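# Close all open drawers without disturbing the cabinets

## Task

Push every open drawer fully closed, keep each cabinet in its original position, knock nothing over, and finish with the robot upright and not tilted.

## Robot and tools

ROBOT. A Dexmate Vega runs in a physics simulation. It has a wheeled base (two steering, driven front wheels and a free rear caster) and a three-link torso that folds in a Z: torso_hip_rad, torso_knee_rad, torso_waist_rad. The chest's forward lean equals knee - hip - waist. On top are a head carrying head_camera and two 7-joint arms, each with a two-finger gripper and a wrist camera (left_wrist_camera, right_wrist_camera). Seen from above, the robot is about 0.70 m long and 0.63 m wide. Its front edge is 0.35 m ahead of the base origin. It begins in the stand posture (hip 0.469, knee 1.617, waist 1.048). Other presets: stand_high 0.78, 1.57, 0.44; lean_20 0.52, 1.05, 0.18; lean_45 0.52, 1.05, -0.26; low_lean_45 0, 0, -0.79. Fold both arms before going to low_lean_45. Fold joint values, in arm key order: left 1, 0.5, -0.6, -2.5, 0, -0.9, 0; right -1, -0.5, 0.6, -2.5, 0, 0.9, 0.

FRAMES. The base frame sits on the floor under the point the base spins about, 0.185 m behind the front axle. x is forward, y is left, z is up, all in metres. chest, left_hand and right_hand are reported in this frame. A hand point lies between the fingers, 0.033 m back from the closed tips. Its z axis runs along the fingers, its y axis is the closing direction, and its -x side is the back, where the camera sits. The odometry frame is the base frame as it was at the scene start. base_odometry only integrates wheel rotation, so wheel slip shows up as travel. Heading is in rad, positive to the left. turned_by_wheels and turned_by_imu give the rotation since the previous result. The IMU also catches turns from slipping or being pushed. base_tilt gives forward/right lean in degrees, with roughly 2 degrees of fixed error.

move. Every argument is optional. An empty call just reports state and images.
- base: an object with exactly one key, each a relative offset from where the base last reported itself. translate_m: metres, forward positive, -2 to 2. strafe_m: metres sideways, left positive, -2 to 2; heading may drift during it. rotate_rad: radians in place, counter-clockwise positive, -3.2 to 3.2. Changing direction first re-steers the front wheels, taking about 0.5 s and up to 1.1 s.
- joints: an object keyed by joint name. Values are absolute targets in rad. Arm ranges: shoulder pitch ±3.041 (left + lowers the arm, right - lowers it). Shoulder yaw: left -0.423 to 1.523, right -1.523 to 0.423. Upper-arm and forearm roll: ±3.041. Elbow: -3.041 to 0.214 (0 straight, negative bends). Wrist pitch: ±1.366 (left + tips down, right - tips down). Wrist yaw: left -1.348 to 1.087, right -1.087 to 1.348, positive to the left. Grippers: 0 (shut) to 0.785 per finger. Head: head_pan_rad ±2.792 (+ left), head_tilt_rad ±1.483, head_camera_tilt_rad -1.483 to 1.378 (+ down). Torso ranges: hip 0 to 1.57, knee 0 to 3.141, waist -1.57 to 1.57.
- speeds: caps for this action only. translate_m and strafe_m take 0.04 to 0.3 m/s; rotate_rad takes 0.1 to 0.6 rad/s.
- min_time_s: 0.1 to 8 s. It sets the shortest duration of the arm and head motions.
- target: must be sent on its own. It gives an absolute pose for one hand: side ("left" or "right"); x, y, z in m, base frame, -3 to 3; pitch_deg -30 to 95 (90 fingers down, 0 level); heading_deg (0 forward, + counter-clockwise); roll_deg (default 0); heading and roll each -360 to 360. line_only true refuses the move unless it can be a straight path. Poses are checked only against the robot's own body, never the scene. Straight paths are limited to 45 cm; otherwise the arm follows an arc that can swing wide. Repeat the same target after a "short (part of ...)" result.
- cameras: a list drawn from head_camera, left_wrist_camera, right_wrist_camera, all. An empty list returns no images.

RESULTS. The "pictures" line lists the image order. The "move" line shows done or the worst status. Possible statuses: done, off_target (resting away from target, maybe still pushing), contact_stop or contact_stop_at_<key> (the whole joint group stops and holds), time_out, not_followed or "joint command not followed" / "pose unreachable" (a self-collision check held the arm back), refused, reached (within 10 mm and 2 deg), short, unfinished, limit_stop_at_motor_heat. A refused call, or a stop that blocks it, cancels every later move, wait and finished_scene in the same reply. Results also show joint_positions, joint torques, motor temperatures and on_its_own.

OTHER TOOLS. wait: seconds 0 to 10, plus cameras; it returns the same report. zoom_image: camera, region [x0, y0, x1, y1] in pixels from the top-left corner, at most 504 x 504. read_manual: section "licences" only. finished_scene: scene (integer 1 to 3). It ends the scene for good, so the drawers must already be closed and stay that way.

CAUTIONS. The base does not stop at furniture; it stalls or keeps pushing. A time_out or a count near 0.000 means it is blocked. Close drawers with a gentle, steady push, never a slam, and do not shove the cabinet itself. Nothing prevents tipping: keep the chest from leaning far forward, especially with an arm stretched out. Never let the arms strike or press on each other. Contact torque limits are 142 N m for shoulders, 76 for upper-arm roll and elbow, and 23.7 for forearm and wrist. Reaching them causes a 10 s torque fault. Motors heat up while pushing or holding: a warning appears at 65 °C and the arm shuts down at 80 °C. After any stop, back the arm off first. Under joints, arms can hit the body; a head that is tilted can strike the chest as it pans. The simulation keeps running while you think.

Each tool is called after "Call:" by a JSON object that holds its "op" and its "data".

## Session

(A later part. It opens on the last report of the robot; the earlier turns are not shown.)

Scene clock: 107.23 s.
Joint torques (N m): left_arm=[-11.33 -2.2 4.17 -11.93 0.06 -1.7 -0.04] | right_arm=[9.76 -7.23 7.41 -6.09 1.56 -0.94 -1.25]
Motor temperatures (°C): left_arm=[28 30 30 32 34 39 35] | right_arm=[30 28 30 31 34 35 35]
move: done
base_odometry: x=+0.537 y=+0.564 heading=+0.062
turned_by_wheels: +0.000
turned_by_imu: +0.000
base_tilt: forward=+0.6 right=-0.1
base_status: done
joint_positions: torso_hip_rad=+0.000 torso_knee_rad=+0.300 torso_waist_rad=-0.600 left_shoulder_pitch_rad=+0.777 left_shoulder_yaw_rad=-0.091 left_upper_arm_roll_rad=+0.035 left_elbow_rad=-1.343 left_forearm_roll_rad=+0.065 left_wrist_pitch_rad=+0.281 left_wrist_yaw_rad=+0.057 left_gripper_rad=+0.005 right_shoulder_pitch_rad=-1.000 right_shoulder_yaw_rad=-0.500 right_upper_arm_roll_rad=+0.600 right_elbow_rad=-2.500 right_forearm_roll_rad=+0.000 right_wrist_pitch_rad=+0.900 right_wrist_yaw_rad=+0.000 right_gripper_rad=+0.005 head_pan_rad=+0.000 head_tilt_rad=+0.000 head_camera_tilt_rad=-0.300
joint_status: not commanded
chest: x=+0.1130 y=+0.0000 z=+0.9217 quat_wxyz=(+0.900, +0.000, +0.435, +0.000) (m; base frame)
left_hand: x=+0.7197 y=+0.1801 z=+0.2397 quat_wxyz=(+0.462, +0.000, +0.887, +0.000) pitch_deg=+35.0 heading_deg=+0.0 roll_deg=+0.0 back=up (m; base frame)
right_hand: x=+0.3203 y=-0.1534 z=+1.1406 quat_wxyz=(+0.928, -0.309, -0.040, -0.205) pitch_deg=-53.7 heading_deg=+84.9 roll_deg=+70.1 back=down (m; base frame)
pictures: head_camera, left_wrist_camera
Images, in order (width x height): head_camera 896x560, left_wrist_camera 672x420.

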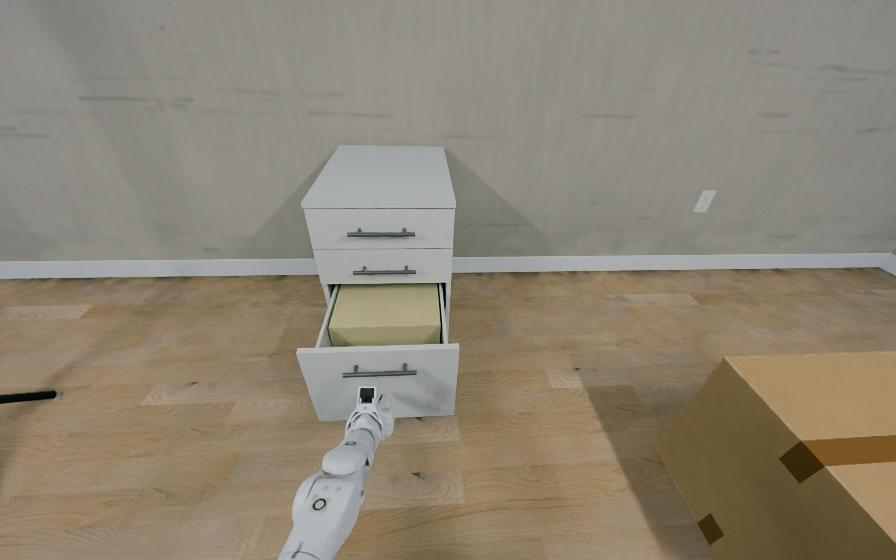

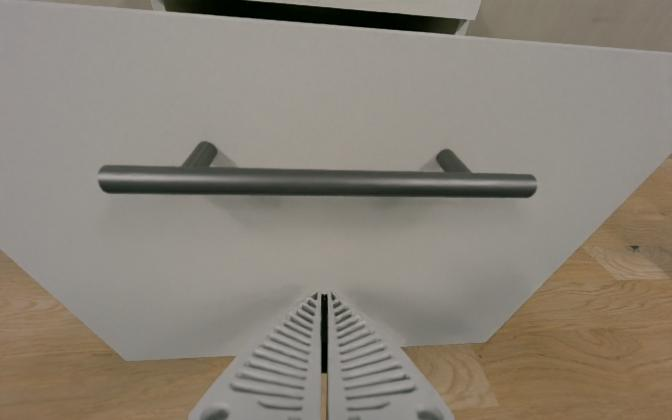

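Call:
{"op": "move", "data": {"base": {"translate_m":0.15}, "speeds": {"translate_m":0.07}, "cameras": ["head_camera","left_wrist_camera"]}}

Scene clock: 112.97 s.
Joint torques (N m): left_arm=[-11.61 -4.27 3.28 -14.41 0.59 -2.4 -0.51] | right_arm=[9.87 -6.98 7.4 -7.08 1.6 -1.21 -1.25]
Motor temperatures (°C): left_arm=[28 30 30 32 34 39 35] | right_arm=[30 28 30 31 34 35 35]
move: done
base_odometry: x=+0.687 y=+0.573 heading=+0.063
turned_by_wheels: +0.000
turned_by_imu: +0.001
base_tilt: forward=+0.7 right=+0.0
base_status: done
joint_positions: torso_hip_rad=+0.000 torso_knee_rad=+0.300 torso_waist_rad=-0.600 left_shoulder_pitch_rad=+0.777 left_shoulder_yaw_rad=-0.091 left_upper_arm_roll_rad=+0.035 left_elbow_rad=-1.343 left_forearm_roll_rad=+0.065 left_wrist_pitch_rad=+0.281 left_wrist_yaw_rad=+0.057 left_gripper_rad=+0.005 right_shoulder_pitch_rad=-1.000 right_shoulder_yaw_rad=-0.500 right_upper_arm_roll_rad=+0.600 right_elbow_rad=-2.500 right_forearm_roll_rad=+0.000 right_wrist_pitch_rad=+0.900 right_wrist_yaw_rad=+0.000 right_gripper_rad=+0.005 head_pan_rad=+0.000 head_tilt_rad=+0.000 head_camera_tilt_rad=-0.300
joint_status: not commanded
chest: x=+0.1130 y=+0.0000 z=+0.9217 quat_wxyz=(+0.900, +0.000, +0.435, +0.000) (m; base frame)
left_hand: x=+0.7197 y=+0.1801 z=+0.2397 quat_wxyz=(+0.461, +0.000, +0.887, +0.000) pitch_deg=+35.0 heading_deg=+0.0 roll_deg=+0.0 back=up (m; base frame)
right_hand: x=+0.3203 y=-0.1534 z=+1.1406 quat_wxyz=(+0.928, -0.309, -0.040, -0.205) pitch_deg=-53.7 heading_deg=+84.9 roll_deg=+70.1 back=down (m; base frame)
pictures: head_camera, left_wrist_camera
Images, in order (width x height): head_camera 896x560, left_wrist_camera 672x420.

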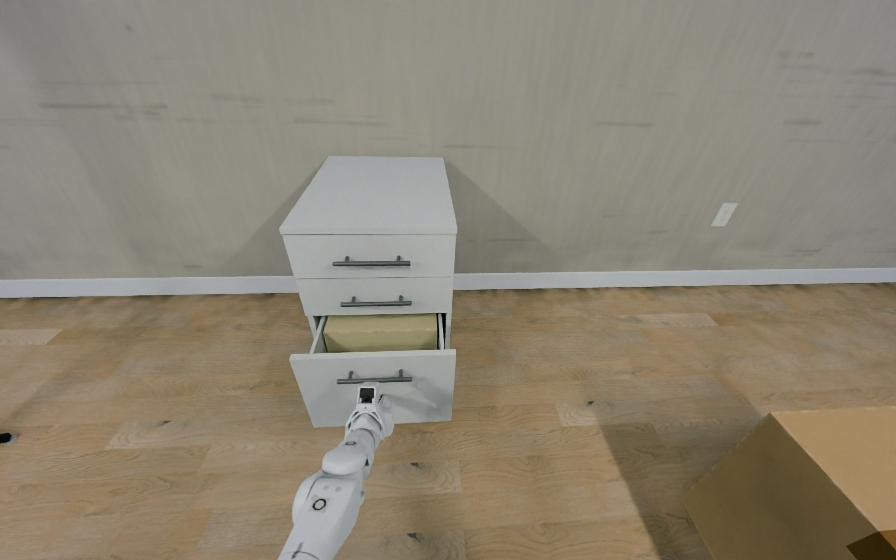

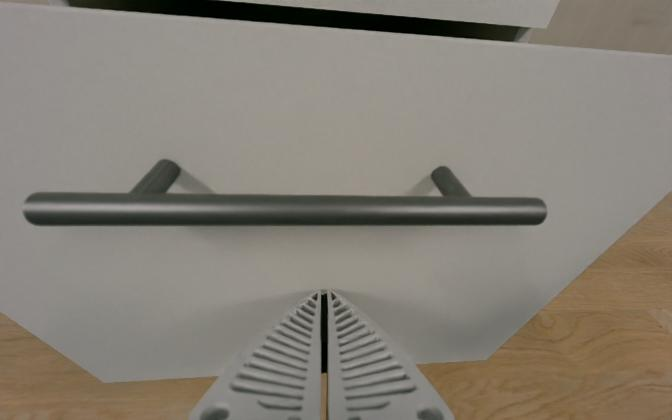

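Call:
{"op": "move", "data": {"base": {"translate_m":0.1}, "speeds": {"translate_m":0.07}, "cameras": ["head_camera","left_wrist_camera"]}}

Scene clock: 118.27 s.
Joint torques (N m): left_arm=[-12.91 -1.04 5.12 -13.8 -0.42 -3 -0.7] | right_arm=[10.42 -8.35 7.55 -5.55 1.57 -0.84 -1.33]
Motor temperatures (°C): left_arm=[28 30 30 32 34 39 35] | right_arm=[30 28 30 31 34 35 35]
move: done
base_odometry: x=+0.787 y=+0.580 heading=+0.063
turned_by_wheels: +0.000
turned_by_imu: +0.001
base_tilt: forward=+0.7 right=-0.1
base_status: done
joint_positions: torso_hip_rad=+0.000 torso_knee_rad=+0.300 torso_waist_rad=-0.600 left_shoulder_pitch_rad=+0.777 left_shoulder_yaw_rad=-0.091 left_upper_arm_roll_rad=+0.035 left_elbow_rad=-1.343 left_forearm_roll_rad=+0.065 left_wrist_pitch_rad=+0.281 left_wrist_yaw_rad=+0.057 left_gripper_rad=+0.005 right_shoulder_pitch_rad=-1.000 right_shoulder_yaw_rad=-0.500 right_upper_arm_roll_rad=+0.600 right_elbow_rad=-2.500 right_forearm_roll_rad=+0.000 right_wrist_pitch_rad=+0.900 right_wrist_yaw_rad=+0.000 right_gripper_rad=+0.005 head_pan_rad=+0.000 head_tilt_rad=+0.000 head_camera_tilt_rad=-0.300
joint_status: not commanded
chest: x=+0.1130 y=+0.0000 z=+0.9217 quat_wxyz=(+0.900, +0.000, +0.435, +0.000) (m; base frame)
left_hand: x=+0.7196 y=+0.1801 z=+0.2396 quat_wxyz=(+0.461, +0.000, +0.887, +0.000) pitch_deg=+35.0 heading_deg=+0.0 roll_deg=+0.0 back=up (m; base frame)
right_hand: x=+0.3203 y=-0.1534 z=+1.1406 quat_wxyz=(+0.928, -0.309, -0.040, -0.205) pitch_deg=-53.7 heading_deg=+84.9 roll_deg=+70.1 back=down (m; base frame)
pictures: head_camera, left_wrist_camera
Images, in order (width x height): head_camera 896x560, left_wrist_camera 672x420.

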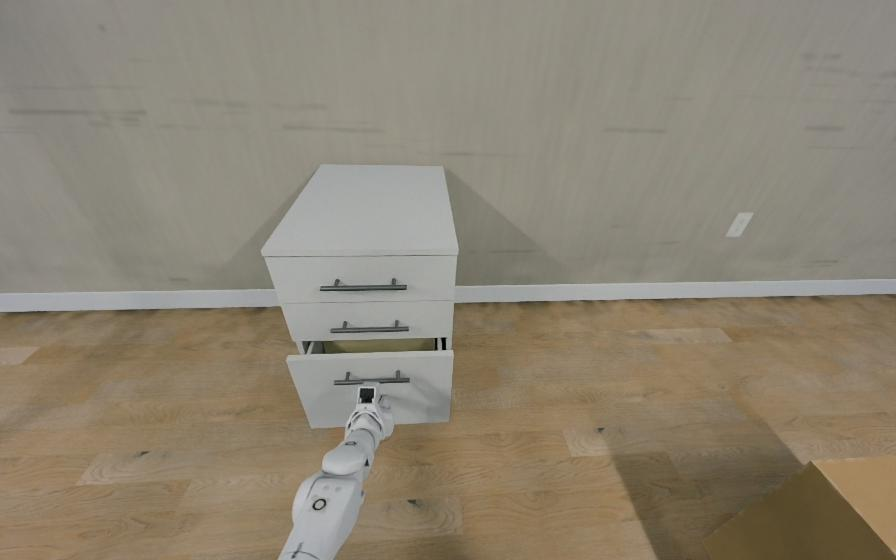

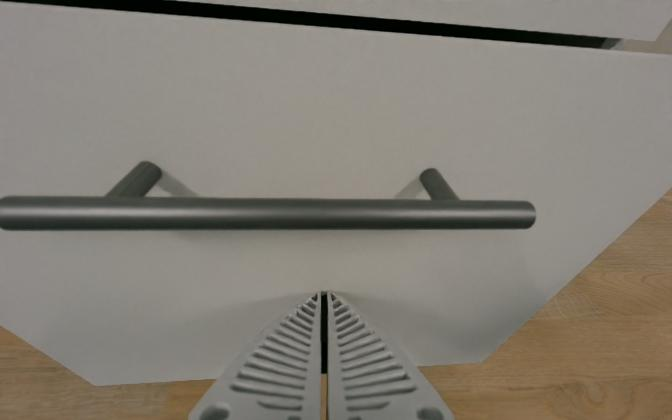

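Another 0.045, then hand pushes.

Call:
{"op": "move", "data": {"base": {"translate_m":0.045}, "speeds": {"translate_m":0.06}, "cameras": ["head_camera"]}}

Call:
{"op": "move", "data": {"target": {"side":"left","x":0.74,"y":0.18,"z":0.24,"pitch_deg":35,"heading_deg":0}, "cameras": ["head_camera","left_wrist_camera"]}}

Scene clock: 122.67 s.
Joint torques (N m): left_arm=[-11.69 -3.49 3.7 -13.53 0.21 -2.56 -0.22] | right_arm=[10.18 -7.29 7.74 -5.9 1.59 -0.6 -1.31]
Motor temperatures (°C): left_arm=[28 30 30 32 34 39 35] | right_arm=[30 28 30 31 34 35 35]
move: done
base_odometry: x=+0.832 y=+0.583 heading=+0.063
turned_by_wheels: +0.000
turned_by_imu: +0.001
base_tilt: forward=+0.6 right=+0.0
base_status: done
joint_positions: torso_hip_rad=+0.000 torso_knee_rad=+0.300 torso_waist_rad=-0.600 left_shoulder_pitch_rad=+0.777 left_shoulder_yaw_rad=-0.091 left_upper_arm_roll_rad=+0.035 left_elbow_rad=-1.343 left_forearm_roll_rad=+0.065 left_wrist_pitch_rad=+0.281 left_wrist_yaw_rad=+0.057 left_gripper_rad=+0.005 right_shoulder_pitch_rad=-1.000 right_shoulder_yaw_rad=-0.500 right_upper_arm_roll_rad=+0.600 right_elbow_rad=-2.500 right_forearm_roll_rad=+0.000 right_wrist_pitch_rad=+0.900 right_wrist_yaw_rad=+0.000 right_gripper_rad=+0.005 head_pan_rad=+0.000 head_tilt_rad=+0.000 head_camera_tilt_rad=-0.300
joint_status: not commanded
chest: x=+0.1130 y=+0.0000 z=+0.9217 quat_wxyz=(+0.900, +0.000, +0.435, +0.000) (m; base frame)
left_hand: x=+0.7197 y=+0.1801 z=+0.2396 quat_wxyz=(+0.461, +0.000, +0.887, +0.000) pitch_deg=+35.0 heading_deg=+0.0 roll_deg=+0.0 back=up (m; base frame)
right_hand: x=+0.3203 y=-0.1534 z=+1.1406 quat_wxyz=(+0.928, -0.309, -0.040, -0.205) pitch_deg=-53.7 heading_deg=+84.9 roll_deg=+70.1 back=down (m; base frame)
pictures: head_camera
Images, in order (width x height): head_camera 896x560.

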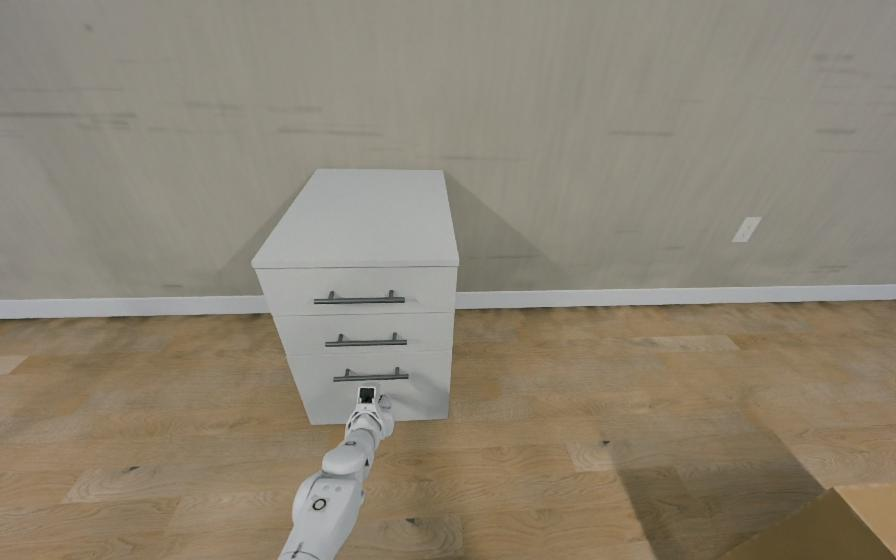

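Scene clock: 124.33 s.
Joint torques (N m): left_arm=[-24.21 1.34 -2.59 -13.35 0.32 -3.7 0.14] | right_arm=[9.98 -7.44 7.65 -5.89 1.55 -0.51 -1.32]
Motor temperatures (°C): left_arm=[28 30 30 32 34 40 35] | right_arm=[30 28 30 31 34 35 35]
move: done
base_odometry: x=+0.832 y=+0.583 heading=+0.063
turned_by_wheels: +0.000
turned_by_imu: +0.001
base_tilt: forward=+0.7 right=+0.0
base_status: not commanded
joint_positions: torso_hip_rad=+0.000 torso_knee_rad=+0.300 torso_waist_rad=-0.600 left_shoulder_pitch_rad=+0.716 left_shoulder_yaw_rad=-0.091 left_upper_arm_roll_rad=+0.031 left_elbow_rad=-1.271 left_forearm_roll_rad=+0.063 left_wrist_pitch_rad=+0.271 left_wrist_yaw_rad=+0.058 left_gripper_rad=+0.005 right_shoulder_pitch_rad=-1.000 right_shoulder_yaw_rad=-0.500 right_upper_arm_roll_rad=+0.600 right_elbow_rad=-2.500 right_forearm_roll_rad=+0.000 right_wrist_pitch_rad=+0.900 right_wrist_yaw_rad=+0.000 right_gripper_rad=+0.005 head_pan_rad=+0.000 head_tilt_rad=+0.000 head_camera_tilt_rad=-0.300
joint_status: not commanded
chest: x=+0.1130 y=+0.0000 z=+0.9217 quat_wxyz=(+0.900, +0.000, +0.435, +0.000) (m; base frame)
left_hand: x=+0.7378 y=+0.1798 z=+0.2392 quat_wxyz=(+0.461, +0.000, +0.887, +0.000) pitch_deg=+35.1 heading_deg=+0.0 roll_deg=+0.0 back=up (m; base frame)
left_hand_status: reached (straight line, planned for 0.6 s): 2 mm and 0.1 deg off.
right_hand: x=+0.3203 y=-0.1534 z=+1.1406 quat_wxyz=(+0.928, -0.309, -0.040, -0.205) pitch_deg=-53.7 heading_deg=+84.9 roll_deg=+70.1 back=down (m; base frame)
pictures: head_camera, left_wrist_camera
Images, in order (width x height): head_camera 896x560, left_wrist_camera 672x420.

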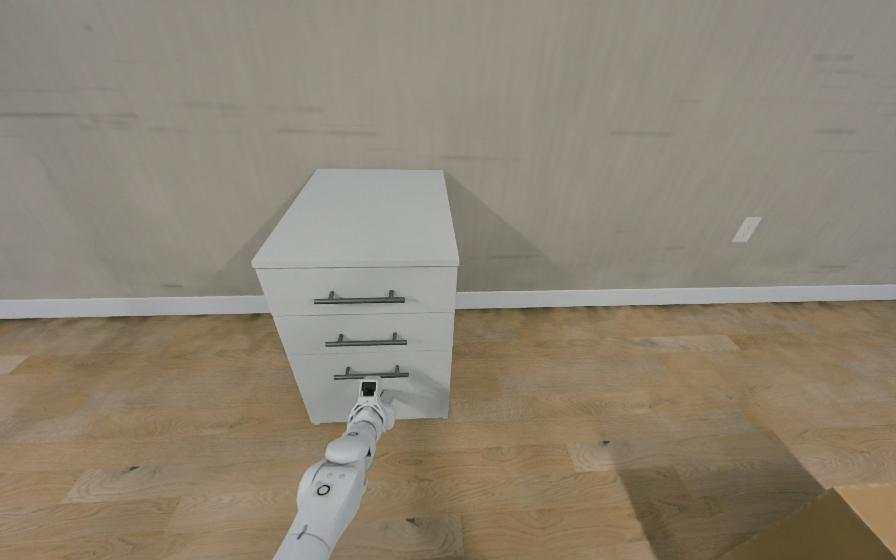

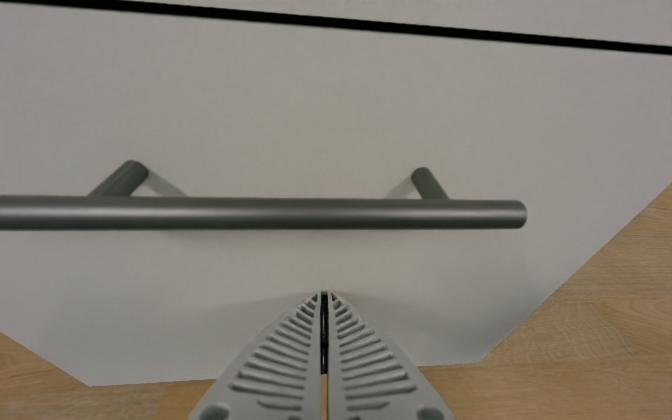

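Call:
{"op": "move", "data": {"target": {"side":"left","x":0.755,"y":0.18,"z":0.24,"pitch_deg":35,"heading_deg":0}, "cameras": ["left_wrist_camera"]}}

Call:
{"op": "move", "data": {"target": {"side":"left","x":0.77,"y":0.18,"z":0.24,"pitch_deg":35,"heading_deg":0}, "cameras": ["left_wrist_camera"]}}

Scene clock: 132.23 s.
Joint torques (N m): left_arm=[-28.82 2.71 -2.8 -16.67 0.03 -5.71 0.64] | right_arm=[9.75 -7.01 7.32 -6.46 1.61 -1.04 -1.24]
Motor temperatures (°C): left_arm=[29 30 30 32 34 40 35] | right_arm=[30 28 30 31 34 35 35]
move: done
base_odometry: x=+0.832 y=+0.583 heading=+0.064
turned_by_wheels: +0.000
turned_by_imu: +0.001
base_tilt: forward=+0.7 right=-0.1
base_status: not commanded
joint_positions: torso_hip_rad=+0.000 torso_knee_rad=+0.300 torso_waist_rad=-0.600 left_shoulder_pitch_rad=+0.663 left_shoulder_yaw_rad=-0.091 left_upper_arm_roll_rad=+0.027 left_elbow_rad=-1.206 left_forearm_roll_rad=+0.060 left_wrist_pitch_rad=+0.259 left_wrist_yaw_rad=+0.060 left_gripper_rad=+0.005 right_shoulder_pitch_rad=-1.000 right_shoulder_yaw_rad=-0.500 right_upper_arm_roll_rad=+0.600 right_elbow_rad=-2.500 right_forearm_roll_rad=+0.000 right_wrist_pitch_rad=+0.900 right_wrist_yaw_rad=+0.000 right_gripper_rad=+0.005 head_pan_rad=+0.000 head_tilt_rad=+0.000 head_camera_tilt_rad=-0.300
joint_status: not commanded
chest: x=+0.1130 y=+0.0000 z=+0.9217 quat_wxyz=(+0.900, +0.000, +0.435, +0.000) (m; base frame)
left_hand: x=+0.7524 y=+0.1797 z=+0.2387 quat_wxyz=(+0.461, +0.000, +0.888, +0.000) pitch_deg=+35.2 heading_deg=+0.0 roll_deg=+0.0 back=up (m; base frame)
left_hand_status: reached (straight line, planned for 0.5 s): 3 mm and 0.2 deg off.
right_hand: x=+0.3203 y=-0.1534 z=+1.1406 quat_wxyz=(+0.928, -0.309, -0.040, -0.205) pitch_deg=-53.7 heading_deg=+84.9 roll_deg=+70.1 back=down (m; base frame)
pictures: left_wrist_camera
Images, in order (width x height): left_wrist_camera 672x420.

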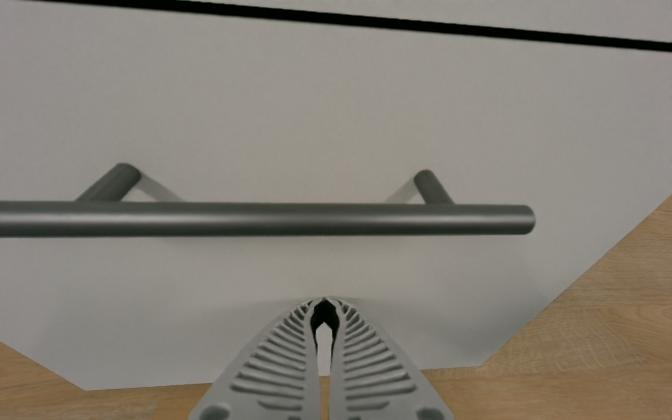

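Scene clock: 133.90 s.
Joint torques (N m): left_arm=[-34.58 2.31 -2.61 -18.82 0.56 -8.09 0.96] | right_arm=[8.89 -7.82 7.75 -5.37 1.58 -0.97 -1.3]
Motor temperatures (°C): left_arm=[29 30 30 32 34 40 35] | right_arm=[30 28 30 31 34 35 35]
move: done
base_odometry: x=+0.832 y=+0.583 heading=+0.064
turned_by_wheels: +0.000
turned_by_imu: +0.000
base_tilt: forward=+0.7 right=+0.0
base_status: not commanded
joint_positions: torso_hip_rad=+0.000 torso_knee_rad=+0.300 torso_waist_rad=-0.600 left_shoulder_pitch_rad=+0.608 left_shoulder_yaw_rad=-0.091 left_upper_arm_roll_rad=+0.024 left_elbow_rad=-1.133 left_forearm_roll_rad=+0.057 left_wrist_pitch_rad=+0.243 left_wrist_yaw_rad=+0.061 left_gripper_rad=+0.005 right_shoulder_pitch_rad=-1.000 right_shoulder_yaw_rad=-0.500 right_upper_arm_roll_rad=+0.600 right_elbow_rad=-2.500 right_forearm_roll_rad=+0.000 right_wrist_pitch_rad=+0.900 right_wrist_yaw_rad=+0.000 right_gripper_rad=+0.005 head_pan_rad=+0.000 head_tilt_rad=+0.000 head_camera_tilt_rad=-0.300
joint_status: not commanded
chest: x=+0.1129 y=+0.0000 z=+0.9217 quat_wxyz=(+0.900, +0.000, +0.435, +0.000) (m; base frame)
left_hand: x=+0.7672 y=+0.1795 z=+0.2381 quat_wxyz=(+0.460, +0.000, +0.888, +0.000) pitch_deg=+35.2 heading_deg=+0.0 roll_deg=+0.0 back=up (m; base frame)
left_hand_status: reached (straight line, planned for 0.6 s): 3 mm and 0.2 deg off.
right_hand: x=+0.3202 y=-0.1534 z=+1.1407 quat_wxyz=(+0.928, -0.309, -0.040, -0.205) pitch_deg=-53.7 heading_deg=+84.9 roll_deg=+70.1 back=down (m; base frame)
pictures: left_wrist_camera
Images, in order (width x height): left_wrist_camera 672x420.

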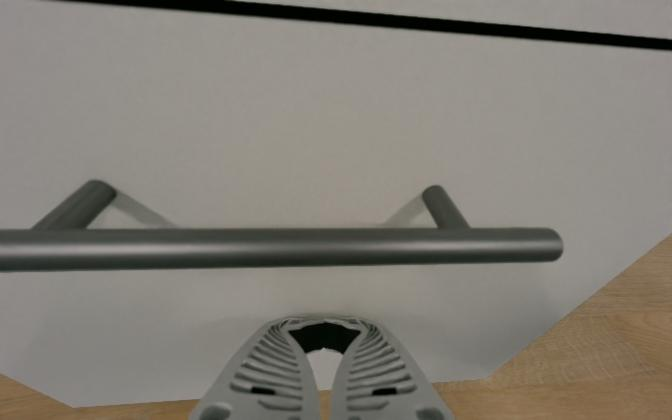

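Call:
{"op": "move", "data": {"base": {"translate_m":-0.9}, "speeds": {"translate_m":0.25}, "cameras": ["head_camera"]}}

Call:
{"op": "move", "data": {"base": {"rotate_rad":3.18}, "cameras": ["head_camera","left_wrist_camera"]}}

Scene clock: 151.27 s.
Joint torques (N m): left_arm=[-13.79 -1.92 -2.02 -13.43 -0.16 -1.7 -0.2] | right_arm=[9 -7.33 7.31 -6.09 1.68 -0.87 -1.2]
Motor temperatures (°C): left_arm=[31 30 30 33 34 42 35] | right_arm=[30 28 30 31 34 35 35]
move: done
base_odometry: x=-0.066 y=+0.522 heading=+0.064
turned_by_wheels: +0.001
turned_by_imu: +0.003
base_tilt: forward=+0.7 right=+0.0
base_status: done
joint_positions: torso_hip_rad=+0.000 torso_knee_rad=+0.300 torso_waist_rad=-0.600 left_shoulder_pitch_rad=+0.602 left_shoulder_yaw_rad=-0.090 left_upper_arm_roll_rad=+0.023 left_elbow_rad=-1.128 left_forearm_roll_rad=+0.057 left_wrist_pitch_rad=+0.240 left_wrist_yaw_rad=+0.061 left_gripper_rad=+0.005 right_shoulder_pitch_rad=-1.000 right_shoulder_yaw_rad=-0.500 right_upper_arm_roll_rad=+0.600 right_elbow_rad=-2.500 right_forearm_roll_rad=+0.000 right_wrist_pitch_rad=+0.900 right_wrist_yaw_rad=+0.000 right_gripper_rad=+0.005 head_pan_rad=+0.000 head_tilt_rad=+0.000 head_camera_tilt_rad=-0.300
joint_status: not commanded
chest: x=+0.1130 y=+0.0000 z=+0.9217 quat_wxyz=(+0.900, +0.000, +0.435, +0.000) (m; base frame)
left_hand: x=+0.7697 y=+0.1798 z=+0.2396 quat_wxyz=(+0.461, +0.000, +0.887, +0.000) pitch_deg=+35.0 heading_deg=+0.0 roll_deg=+0.0 back=up (m; base frame)
right_hand: x=+0.3203 y=-0.1534 z=+1.1406 quat_wxyz=(+0.928, -0.309, -0.040, -0.205) pitch_deg=-53.7 heading_deg=+84.9 roll_deg=+70.1 back=down (m; base frame)
pictures: head_camera
Images, in order (width x height): head_camera 896x560.

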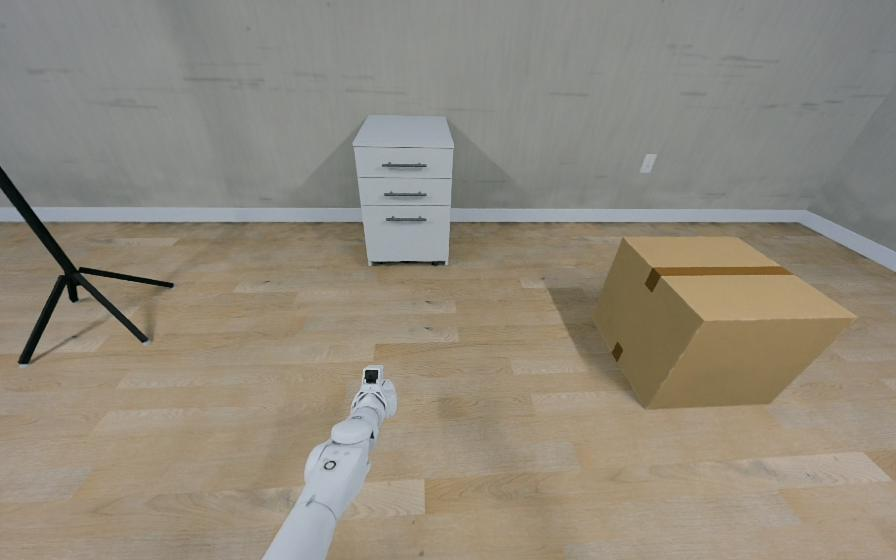

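Scene clock: 158.17 s.
Joint torques (N m): left_arm=[-15.94 -1.64 0.12 -13.09 0.11 -2.63 0.14] | right_arm=[10.79 -7.27 7.4 -6.32 1.72 -1.23 -1.3]
Motor temperatures (°C): left_arm=[31 30 30 32 34 41 35] | right_arm=[30 28 30 31 34 35 35]
move: done
base_odometry: x=-0.065 y=+0.522 heading=-3.034
turned_by_wheels: +3.185
turned_by_imu: +3.125
base_tilt: forward=+0.7 right=-0.1
base_status: done
joint_positions: torso_hip_rad=+0.000 torso_knee_rad=+0.300 torso_waist_rad=-0.600 left_shoulder_pitch_rad=+0.602 left_shoulder_yaw_rad=-0.090 left_upper_arm_roll_rad=+0.023 left_elbow_rad=-1.128 left_forearm_roll_rad=+0.057 left_wrist_pitch_rad=+0.240 left_wrist_yaw_rad=+0.061 left_gripper_rad=+0.005 right_shoulder_pitch_rad=-1.000 right_shoulder_yaw_rad=-0.500 right_upper_arm_roll_rad=+0.600 right_elbow_rad=-2.500 right_forearm_roll_rad=+0.000 right_wrist_pitch_rad=+0.900 right_wrist_yaw_rad=+0.000 right_gripper_rad=+0.005 head_pan_rad=+0.000 head_tilt_rad=+0.000 head_camera_tilt_rad=-0.300
joint_status: not commanded
chest: x=+0.1130 y=+0.0000 z=+0.9217 quat_wxyz=(+0.900, +0.000, +0.435, +0.000) (m; base frame)
left_hand: x=+0.7697 y=+0.1799 z=+0.2396 quat_wxyz=(+0.461, +0.000, +0.887, +0.000) pitch_deg=+35.0 heading_deg=+0.0 roll_deg=+0.0 back=up (m; base frame)
right_hand: x=+0.3203 y=-0.1534 z=+1.1406 quat_wxyz=(+0.928, -0.309, -0.040, -0.205) pitch_deg=-53.7 heading_deg=+84.9 roll_deg=+70.1 back=down (m; base frame)
pictures: head_camera, left_wrist_camera
Images, in order (width x height): head_camera 896x560, left_wrist_camera 672x420.

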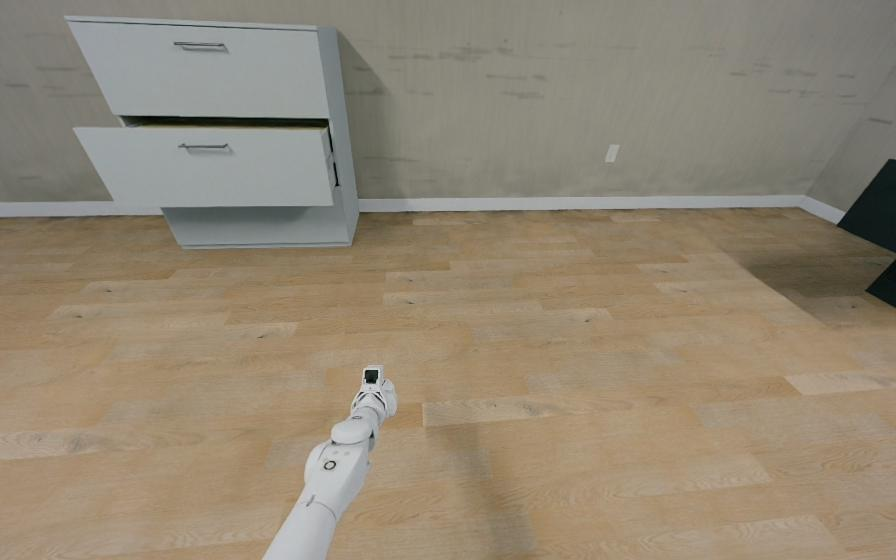

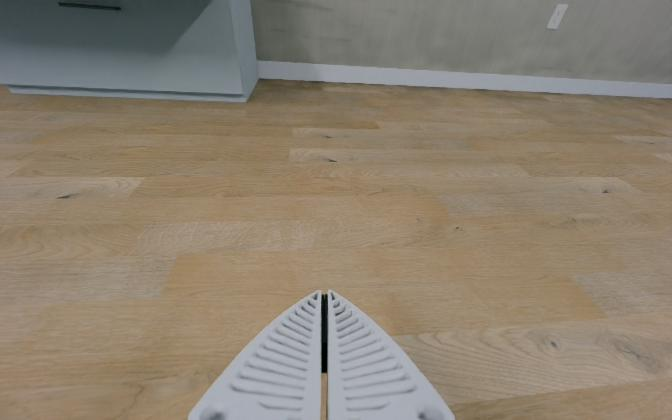

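Call:
{"op": "move", "data": {"base": {"rotate_rad":0.03}, "joints": {"torso_hip_rad":0.2,"torso_knee_rad":0.9,"torso_waist_rad":0.2,"head_camera_tilt_rad":0.1}, "cameras": []}}

Call:
{"op": "move", "data": {"base": {"strafe_m":0.75}, "cameras": []}}

Call:
{"op": "move", "data": {"target": {"side":"left","x":0.58,"y":0.18,"z":0.54,"pitch_deg":22,"heading_deg":0}, "cameras": ["head_camera","left_wrist_camera"]}}

Scene clock: 175.00 s.
Joint torques (N m): left_arm=[-20.69 -1.85 2.93 -16.59 0.35 -3.45 0.03] | right_arm=[11.64 -7.42 6.18 -3.54 1.28 -1.16 -1.05]
Motor temperatures (°C): left_arm=[30 30 30 32 34 40 35] | right_arm=[30 29 30 31 34 35 35]
move: done
base_odometry: x=-0.065 y=+0.522 heading=-3.004
turned_by_wheels: +0.030
turned_by_imu: +0.030
base_tilt: forward=+0.7 right=-0.1
base_status: done
joint_positions: torso_hip_rad=+0.200 torso_knee_rad=+0.900 torso_waist_rad=+0.200 left_shoulder_pitch_rad=+0.602 left_shoulder_yaw_rad=-0.090 left_upper_arm_roll_rad=+0.023 left_elbow_rad=-1.128 left_forearm_roll_rad=+0.057 left_wrist_pitch_rad=+0.240 left_wrist_yaw_rad=+0.061 left_gripper_rad=+0.005 right_shoulder_pitch_rad=-1.000 right_shoulder_yaw_rad=-0.500 right_upper_arm_roll_rad=+0.600 right_elbow_rad=-2.500 right_forearm_roll_rad=+0.000 right_wrist_pitch_rad=+0.900 right_wrist_yaw_rad=+0.000 right_gripper_rad=+0.005 head_pan_rad=+0.000 head_tilt_rad=+0.000 head_camera_tilt_rad=+0.100
joint_status: all done
chest: x=+0.0501 y=+0.0000 z=+1.2181 quat_wxyz=(+0.969, +0.000, +0.248, +0.000) (m; base frame)
left_hand: x=+0.9205 y=+0.1799 z=+0.8454 quat_wxyz=(+0.628, +0.000, +0.778, +0.000) pitch_deg=+12.1 heading_deg=+0.0 roll_deg=+0.0 back=up (m; base frame)
right_hand: x=+0.1558 y=-0.1534 z=+1.5005 quat_wxyz=(+0.901, -0.262, -0.223, -0.263) pitch_deg=-49.7 heading_deg=+114.2 roll_deg=+33.3 back=down (m; base frame)
pictures: none
No camera images: "cameras" was empty.

Scene clock: 179.53 s.
Joint torques (N m): left_arm=[-21.83 -0.83 2.75 -14.35 -0.33 -2.47 0.37] | right_arm=[12.86 -7.85 5.77 -4.32 1.24 -1.59 -0.86]
Motor temperatures (°C): left_arm=[30 30 30 32 34 40 35] | right_arm=[30 29 30 31 34 35 35]
move: done
base_odometry: x=+0.044 y=-0.218 heading=-2.993
turned_by_wheels: +0.011
turned_by_imu: +0.006
base_tilt: forward=+0.7 right=-0.1
base_status: done
joint_positions: torso_hip_rad=+0.200 torso_knee_rad=+0.900 torso_waist_rad=+0.200 left_shoulder_pitch_rad=+0.602 left_shoulder_yaw_rad=-0.090 left_upper_arm_roll_rad=+0.023 left_elbow_rad=-1.128 left_forearm_roll_rad=+0.057 left_wrist_pitch_rad=+0.240 left_wrist_yaw_rad=+0.061 left_gripper_rad=+0.005 right_shoulder_pitch_rad=-1.000 right_shoulder_yaw_rad=-0.500 right_upper_arm_roll_rad=+0.600 right_elbow_rad=-2.500 right_forearm_roll_rad=+0.000 right_wrist_pitch_rad=+0.900 right_wrist_yaw_rad=+0.000 right_gripper_rad=+0.005 head_pan_rad=+0.000 head_tilt_rad=+0.000 head_camera_tilt_rad=+0.100
joint_status: not commanded
chest: x=+0.0501 y=+0.0000 z=+1.2181 quat_wxyz=(+0.969, +0.000, +0.248, +0.000) (m; base frame)
left_hand: x=+0.9205 y=+0.1799 z=+0.8454 quat_wxyz=(+0.628, +0.000, +0.778, +0.000) pitch_deg=+12.1 heading_deg=+0.0 roll_deg=+0.0 back=up (m; base frame)
right_hand: x=+0.1558 y=-0.1534 z=+1.5005 quat_wxyz=(+0.901, -0.262, -0.223, -0.263) pitch_deg=-49.7 heading_deg=+114.2 roll_deg=+33.3 back=down (m; base frame)
pictures: none
No camera images: "cameras" was empty.

Scene clock: 183.50 s.
Joint torques (N m): left_arm=[-3.16 2.17 -0.09 -10.71 0.72 -2.51 0.6] | right_arm=[12.69 -7.43 5.81 -3.71 1.19 -1.17 -0.99]
Motor temperatures (°C): left_arm=[30 30 30 32 34 40 35] | right_arm=[30 29 30 31 34 35 35]
move: done
base_odometry: x=+0.044 y=-0.218 heading=-2.993
turned_by_wheels: +0.000
turned_by_imu: +0.001
base_tilt: forward=+0.7 right=+0.0
base_status: not commanded
joint_positions: torso_hip_rad=+0.200 torso_knee_rad=+0.900 torso_waist_rad=+0.200 left_shoulder_pitch_rad=+1.211 left_shoulder_yaw_rad=+0.362 left_upper_arm_roll_rad=+0.673 left_elbow_rad=-1.167 left_forearm_roll_rad=-0.467 left_wrist_pitch_rad=-0.393 left_wrist_yaw_rad=+0.444 left_gripper_rad=+0.005 right_shoulder_pitch_rad=-1.000 right_shoulder_yaw_rad=-0.500 right_upper_arm_roll_rad=+0.600 right_elbow_rad=-2.500 right_forearm_roll_rad=+0.000 right_wrist_pitch_rad=+0.900 right_wrist_yaw_rad=+0.000 right_gripper_rad=+0.005 head_pan_rad=+0.000 head_tilt_rad=+0.000 head_camera_tilt_rad=+0.100
joint_status: not commanded
chest: x=+0.0501 y=+0.0000 z=+1.2181 quat_wxyz=(+0.969, +0.000, +0.248, +0.000) (m; base frame)
left_hand: x=+0.5847 y=+0.1794 z=+0.5426 quat_wxyz=(+0.561, +0.001, +0.828, +0.000) pitch_deg=+21.8 heading_deg=+0.0 roll_deg=+0.1 back=up (m; base frame)
left_hand_status: reached (checked arc [a long move], planned for 2.4 s): 5 mm and 0.2 deg off.
right_hand: x=+0.1558 y=-0.1534 z=+1.5005 quat_wxyz=(+0.901, -0.262, -0.223, -0.263) pitch_deg=-49.7 heading_deg=+114.2 roll_deg=+33.3 back=down (m; base frame)
pictures: head_camera, left_wrist_camera
Images, in order (width x height): head_camera 896x560, left_wrist_camera 672x420.

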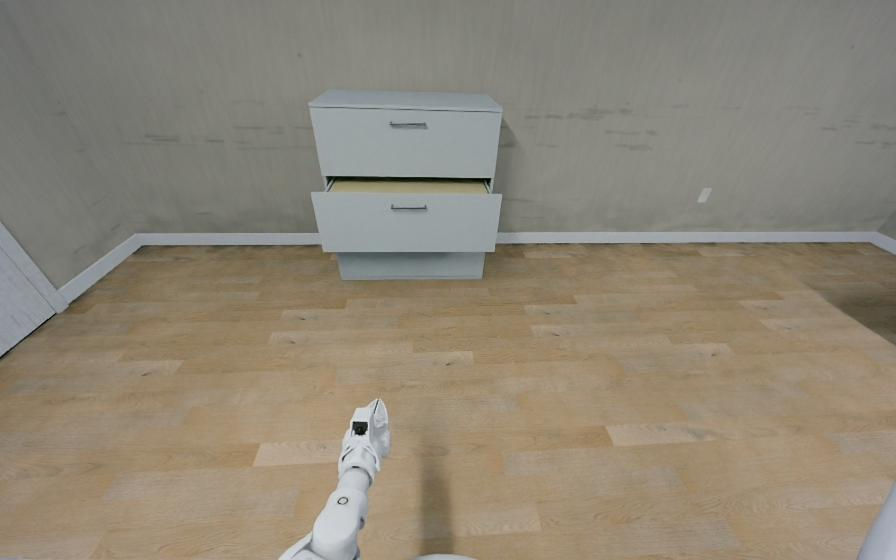

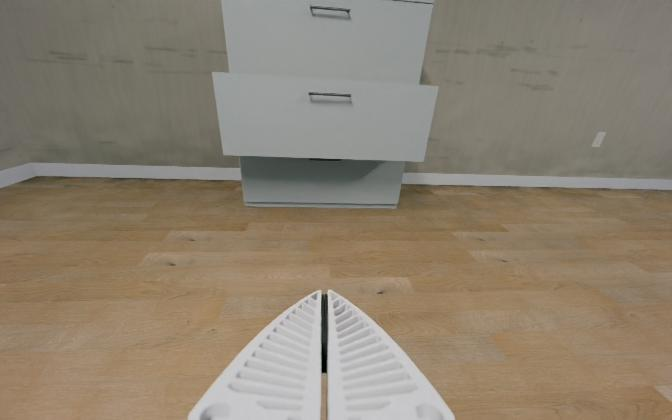

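Call:
{"op": "move", "data": {"base": {"translate_m":0.6}, "speeds": {"translate_m":0.25}, "cameras": ["head_camera","left_wrist_camera"]}}

Scene clock: 193.30 s.
Joint torques (N m): left_arm=[-4.99 2.22 -1.08 -10.71 1.04 -2.45 0.22] | right_arm=[12.18 -6.87 6 -3.93 1.18 -1.29 -0.9]
Motor temperatures (°C): left_arm=[29 30 30 32 34 40 35] | right_arm=[30 29 30 31 34 35 35]
move: done
base_odometry: x=-0.549 y=-0.309 heading=-2.994
turned_by_wheels: +0.000
turned_by_imu: +0.000
base_tilt: forward=+0.7 right=-0.1
base_status: done
joint_positions: torso_hip_rad=+0.200 torso_knee_rad=+0.900 torso_waist_rad=+0.200 left_shoulder_pitch_rad=+1.217 left_shoulder_yaw_rad=+0.366 left_upper_arm_roll_rad=+0.679 left_elbow_rad=-1.167 left_forearm_roll_rad=-0.471 left_wrist_pitch_rad=-0.399 left_wrist_yaw_rad=+0.447 left_gripper_rad=+0.005 right_shoulder_pitch_rad=-1.000 right_shoulder_yaw_rad=-0.500 right_upper_arm_roll_rad=+0.600 right_elbow_rad=-2.500 right_forearm_roll_rad=+0.000 right_wrist_pitch_rad=+0.900 right_wrist_yaw_rad=+0.000 right_gripper_rad=+0.005 head_pan_rad=+0.000 head_tilt_rad=+0.000 head_camera_tilt_rad=+0.100
joint_status: not commanded
chest: x=+0.0501 y=+0.0000 z=+1.2181 quat_wxyz=(+0.969, +0.000, +0.248, +0.000) (m; base frame)
left_hand: x=+0.5799 y=+0.1801 z=+0.5399 quat_wxyz=(+0.559, +0.000, +0.829, +0.000) pitch_deg=+22.0 heading_deg=+0.0 roll_deg=+0.0 back=up (m; base frame)
right_hand: x=+0.1557 y=-0.1534 z=+1.5005 quat_wxyz=(+0.901, -0.262, -0.223, -0.263) pitch_deg=-49.7 heading_deg=+114.2 roll_deg=+33.3 back=down (m; base frame)
pictures: head_camera, left_wrist_camera
Images, in order (width x height): head_camera 896x560, left_wrist_camera 672x420.

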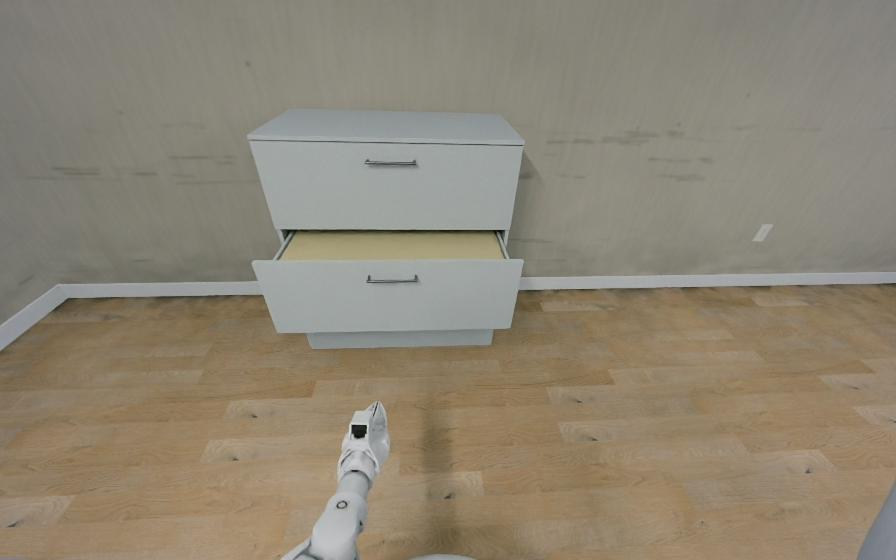

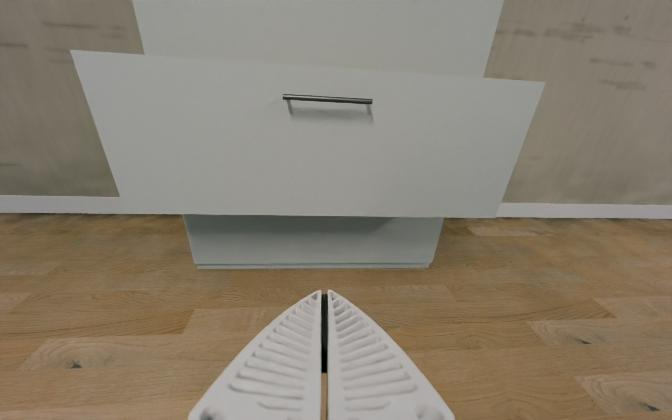

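Call:
{"op": "move", "data": {"base": {"rotate_rad":0.025}, "cameras": []}}

Call:
{"op": "move", "data": {"base": {"translate_m":0.28}, "speeds": {"translate_m":0.15}, "cameras": ["head_camera","left_wrist_camera"]}}

Scene clock: 198.10 s.
Joint torques (N m): left_arm=[-5.18 -1.32 0.08 -10.69 0.54 -2.47 0.19] | right_arm=[13.12 -7.88 5.97 -3.51 1.23 -1.27 -0.92]
Motor temperatures (°C): left_arm=[29 30 30 32 34 40 35] | right_arm=[30 29 30 31 34 35 35]
move: done
base_odometry: x=-0.549 y=-0.309 heading=-2.969
turned_by_wheels: +0.025
turned_by_imu: +0.023
base_tilt: forward=+0.6 right=+0.0
base_status: done
joint_positions: torso_hip_rad=+0.200 torso_knee_rad=+0.900 torso_waist_rad=+0.200 left_shoulder_pitch_rad=+1.217 left_shoulder_yaw_rad=+0.366 left_upper_arm_roll_rad=+0.679 left_elbow_rad=-1.167 left_forearm_roll_rad=-0.471 left_wrist_pitch_rad=-0.399 left_wrist_yaw_rad=+0.447 left_gripper_rad=+0.005 right_shoulder_pitch_rad=-1.000 right_shoulder_yaw_rad=-0.500 right_upper_arm_roll_rad=+0.600 right_elbow_rad=-2.500 right_forearm_roll_rad=+0.000 right_wrist_pitch_rad=+0.900 right_wrist_yaw_rad=+0.000 right_gripper_rad=+0.005 head_pan_rad=+0.000 head_tilt_rad=+0.000 head_camera_tilt_rad=+0.100
joint_status: not commanded
chest: x=+0.0501 y=+0.0000 z=+1.2181 quat_wxyz=(+0.969, +0.000, +0.248, +0.000) (m; base frame)
left_hand: x=+0.5799 y=+0.1801 z=+0.5399 quat_wxyz=(+0.559, +0.000, +0.829, +0.000) pitch_deg=+22.0 heading_deg=+0.0 roll_deg=+0.0 back=up (m; base frame)
right_hand: x=+0.1557 y=-0.1534 z=+1.5005 quat_wxyz=(+0.901, -0.262, -0.223, -0.263) pitch_deg=-49.7 heading_deg=+114.2 roll_deg=+33.3 back=down (m; base frame)
pictures: none
No camera images: "cameras" was empty.

Scene clock: 201.37 s.
Joint torques (N m): left_arm=[-2.73 2.46 -1.21 -10.46 1.02 -2.89 0.26] | right_arm=[11.07 -7.33 5.91 -3.61 1.13 -1.85 -0.96]
Motor temperatures (°C): left_arm=[29 30 30 32 34 40 35] | right_arm=[30 29 30 31 34 35 35]
move: done
base_odometry: x=-0.825 y=-0.357 heading=-2.969
turned_by_wheels: +0.000
turned_by_imu: +0.000
base_tilt: forward=+0.8 right=-0.1
base_status: done
joint_positions: torso_hip_rad=+0.200 torso_knee_rad=+0.900 torso_waist_rad=+0.200 left_shoulder_pitch_rad=+1.217 left_shoulder_yaw_rad=+0.366 left_upper_arm_roll_rad=+0.679 left_elbow_rad=-1.167 left_forearm_roll_rad=-0.471 left_wrist_pitch_rad=-0.399 left_wrist_yaw_rad=+0.447 left_gripper_rad=+0.005 right_shoulder_pitch_rad=-1.000 right_shoulder_yaw_rad=-0.500 right_upper_arm_roll_rad=+0.600 right_elbow_rad=-2.500 right_forearm_roll_rad=+0.000 right_wrist_pitch_rad=+0.900 right_wrist_yaw_rad=+0.000 right_gripper_rad=+0.005 head_pan_rad=+0.000 head_tilt_rad=+0.000 head_camera_tilt_rad=+0.100
joint_status: not commanded
chest: x=+0.0500 y=+0.0000 z=+1.2181 quat_wxyz=(+0.969, +0.000, +0.248, +0.000) (m; base frame)
left_hand: x=+0.5799 y=+0.1801 z=+0.5399 quat_wxyz=(+0.559, +0.000, +0.829, +0.000) pitch_deg=+22.0 heading_deg=+0.0 roll_deg=+0.0 back=up (m; base frame)
right_hand: x=+0.1557 y=-0.1534 z=+1.5005 quat_wxyz=(+0.901, -0.262, -0.224, -0.263) pitch_deg=-49.7 heading_deg=+114.2 roll_deg=+33.3 back=down (m; base frame)
pictures: head_camera, left_wrist_camera
Images, in order (width x height): head_camera 896x560, left_wrist_camera 672x420.

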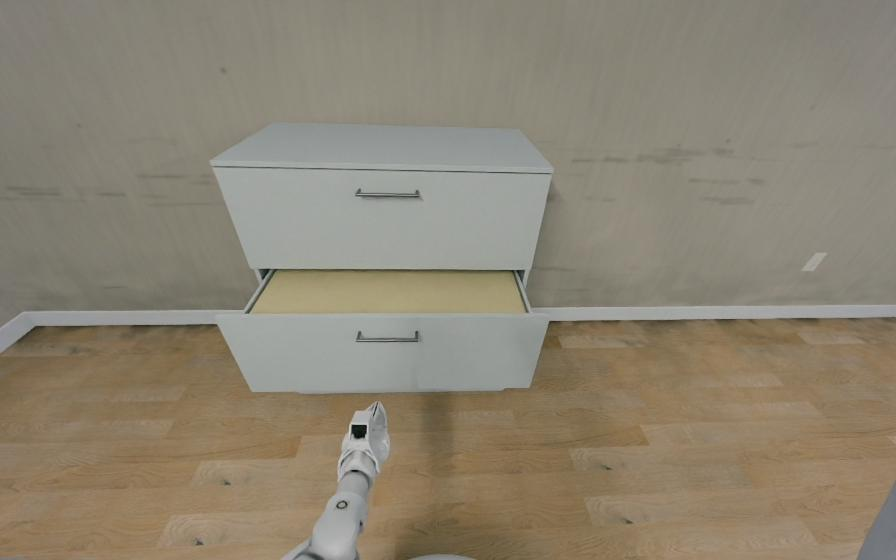

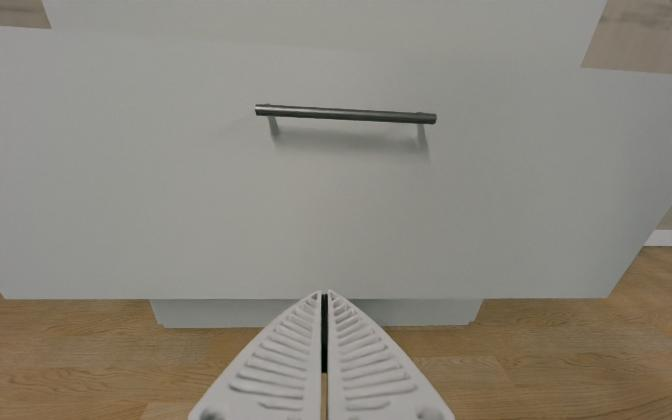

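Call:
{"op": "move", "data": {"base": {"translate_m":0.22}, "speeds": {"translate_m":0.08}, "cameras": ["head_camera","left_wrist_camera"]}}

Scene clock: 207.90 s.
Joint torques (N m): left_arm=[-7.73 1.59 -5.04 -11.68 0.26 -1.82 0.14] | right_arm=[11.66 -7.48 5.76 -3.5 1.15 -1.12 -0.94]
Motor temperatures (°C): left_arm=[29 30 30 32 34 40 35] | right_arm=[30 29 30 31 34 35 35]
move: done
base_odometry: x=-1.042 y=-0.396 heading=-2.968
turned_by_wheels: +0.000
turned_by_imu: +0.001
base_tilt: forward=+0.7 right=-0.1
base_status: done
joint_positions: torso_hip_rad=+0.200 torso_knee_rad=+0.900 torso_waist_rad=+0.200 left_shoulder_pitch_rad=+1.217 left_shoulder_yaw_rad=+0.366 left_upper_arm_roll_rad=+0.679 left_elbow_rad=-1.167 left_forearm_roll_rad=-0.472 left_wrist_pitch_rad=-0.399 left_wrist_yaw_rad=+0.448 left_gripper_rad=+0.005 right_shoulder_pitch_rad=-1.000 right_shoulder_yaw_rad=-0.500 right_upper_arm_roll_rad=+0.600 right_elbow_rad=-2.500 right_forearm_roll_rad=+0.000 right_wrist_pitch_rad=+0.900 right_wrist_yaw_rad=+0.000 right_gripper_rad=+0.005 head_pan_rad=+0.000 head_tilt_rad=+0.000 head_camera_tilt_rad=+0.100
joint_status: not commanded
chest: x=+0.0500 y=+0.0000 z=+1.2181 quat_wxyz=(+0.969, +0.000, +0.247, +0.000) (m; base frame)
left_hand: x=+0.5796 y=+0.1799 z=+0.5398 quat_wxyz=(+0.559, +0.000, +0.829, +0.000) pitch_deg=+22.0 heading_deg=+0.0 roll_deg=+0.0 back=up (m; base frame)
right_hand: x=+0.1556 y=-0.1534 z=+1.5005 quat_wxyz=(+0.901, -0.262, -0.224, -0.263) pitch_deg=-49.7 heading_deg=+114.2 roll_deg=+33.3 back=down (m; base frame)
pictures: head_camera, left_wrist_camera
Images, in order (width x height): head_camera 896x560, left_wrist_camera 672x420.

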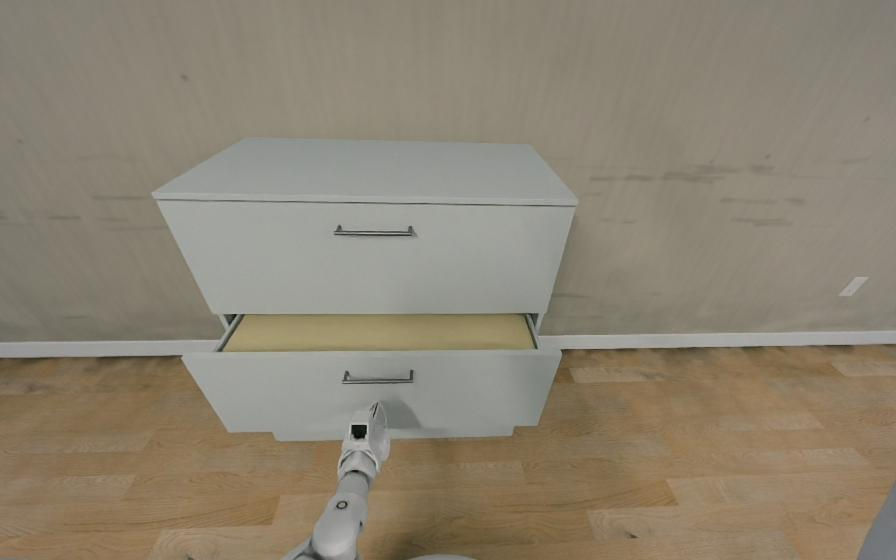

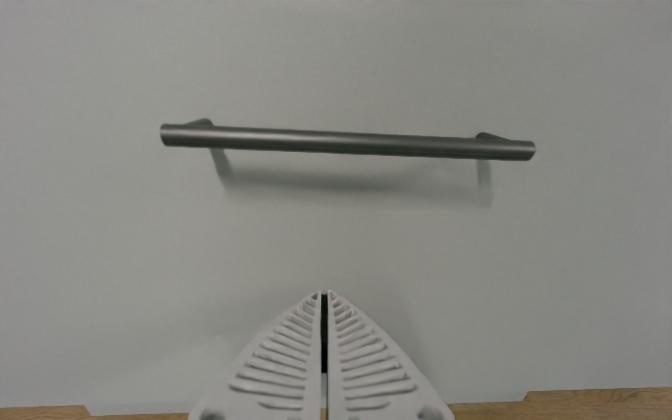

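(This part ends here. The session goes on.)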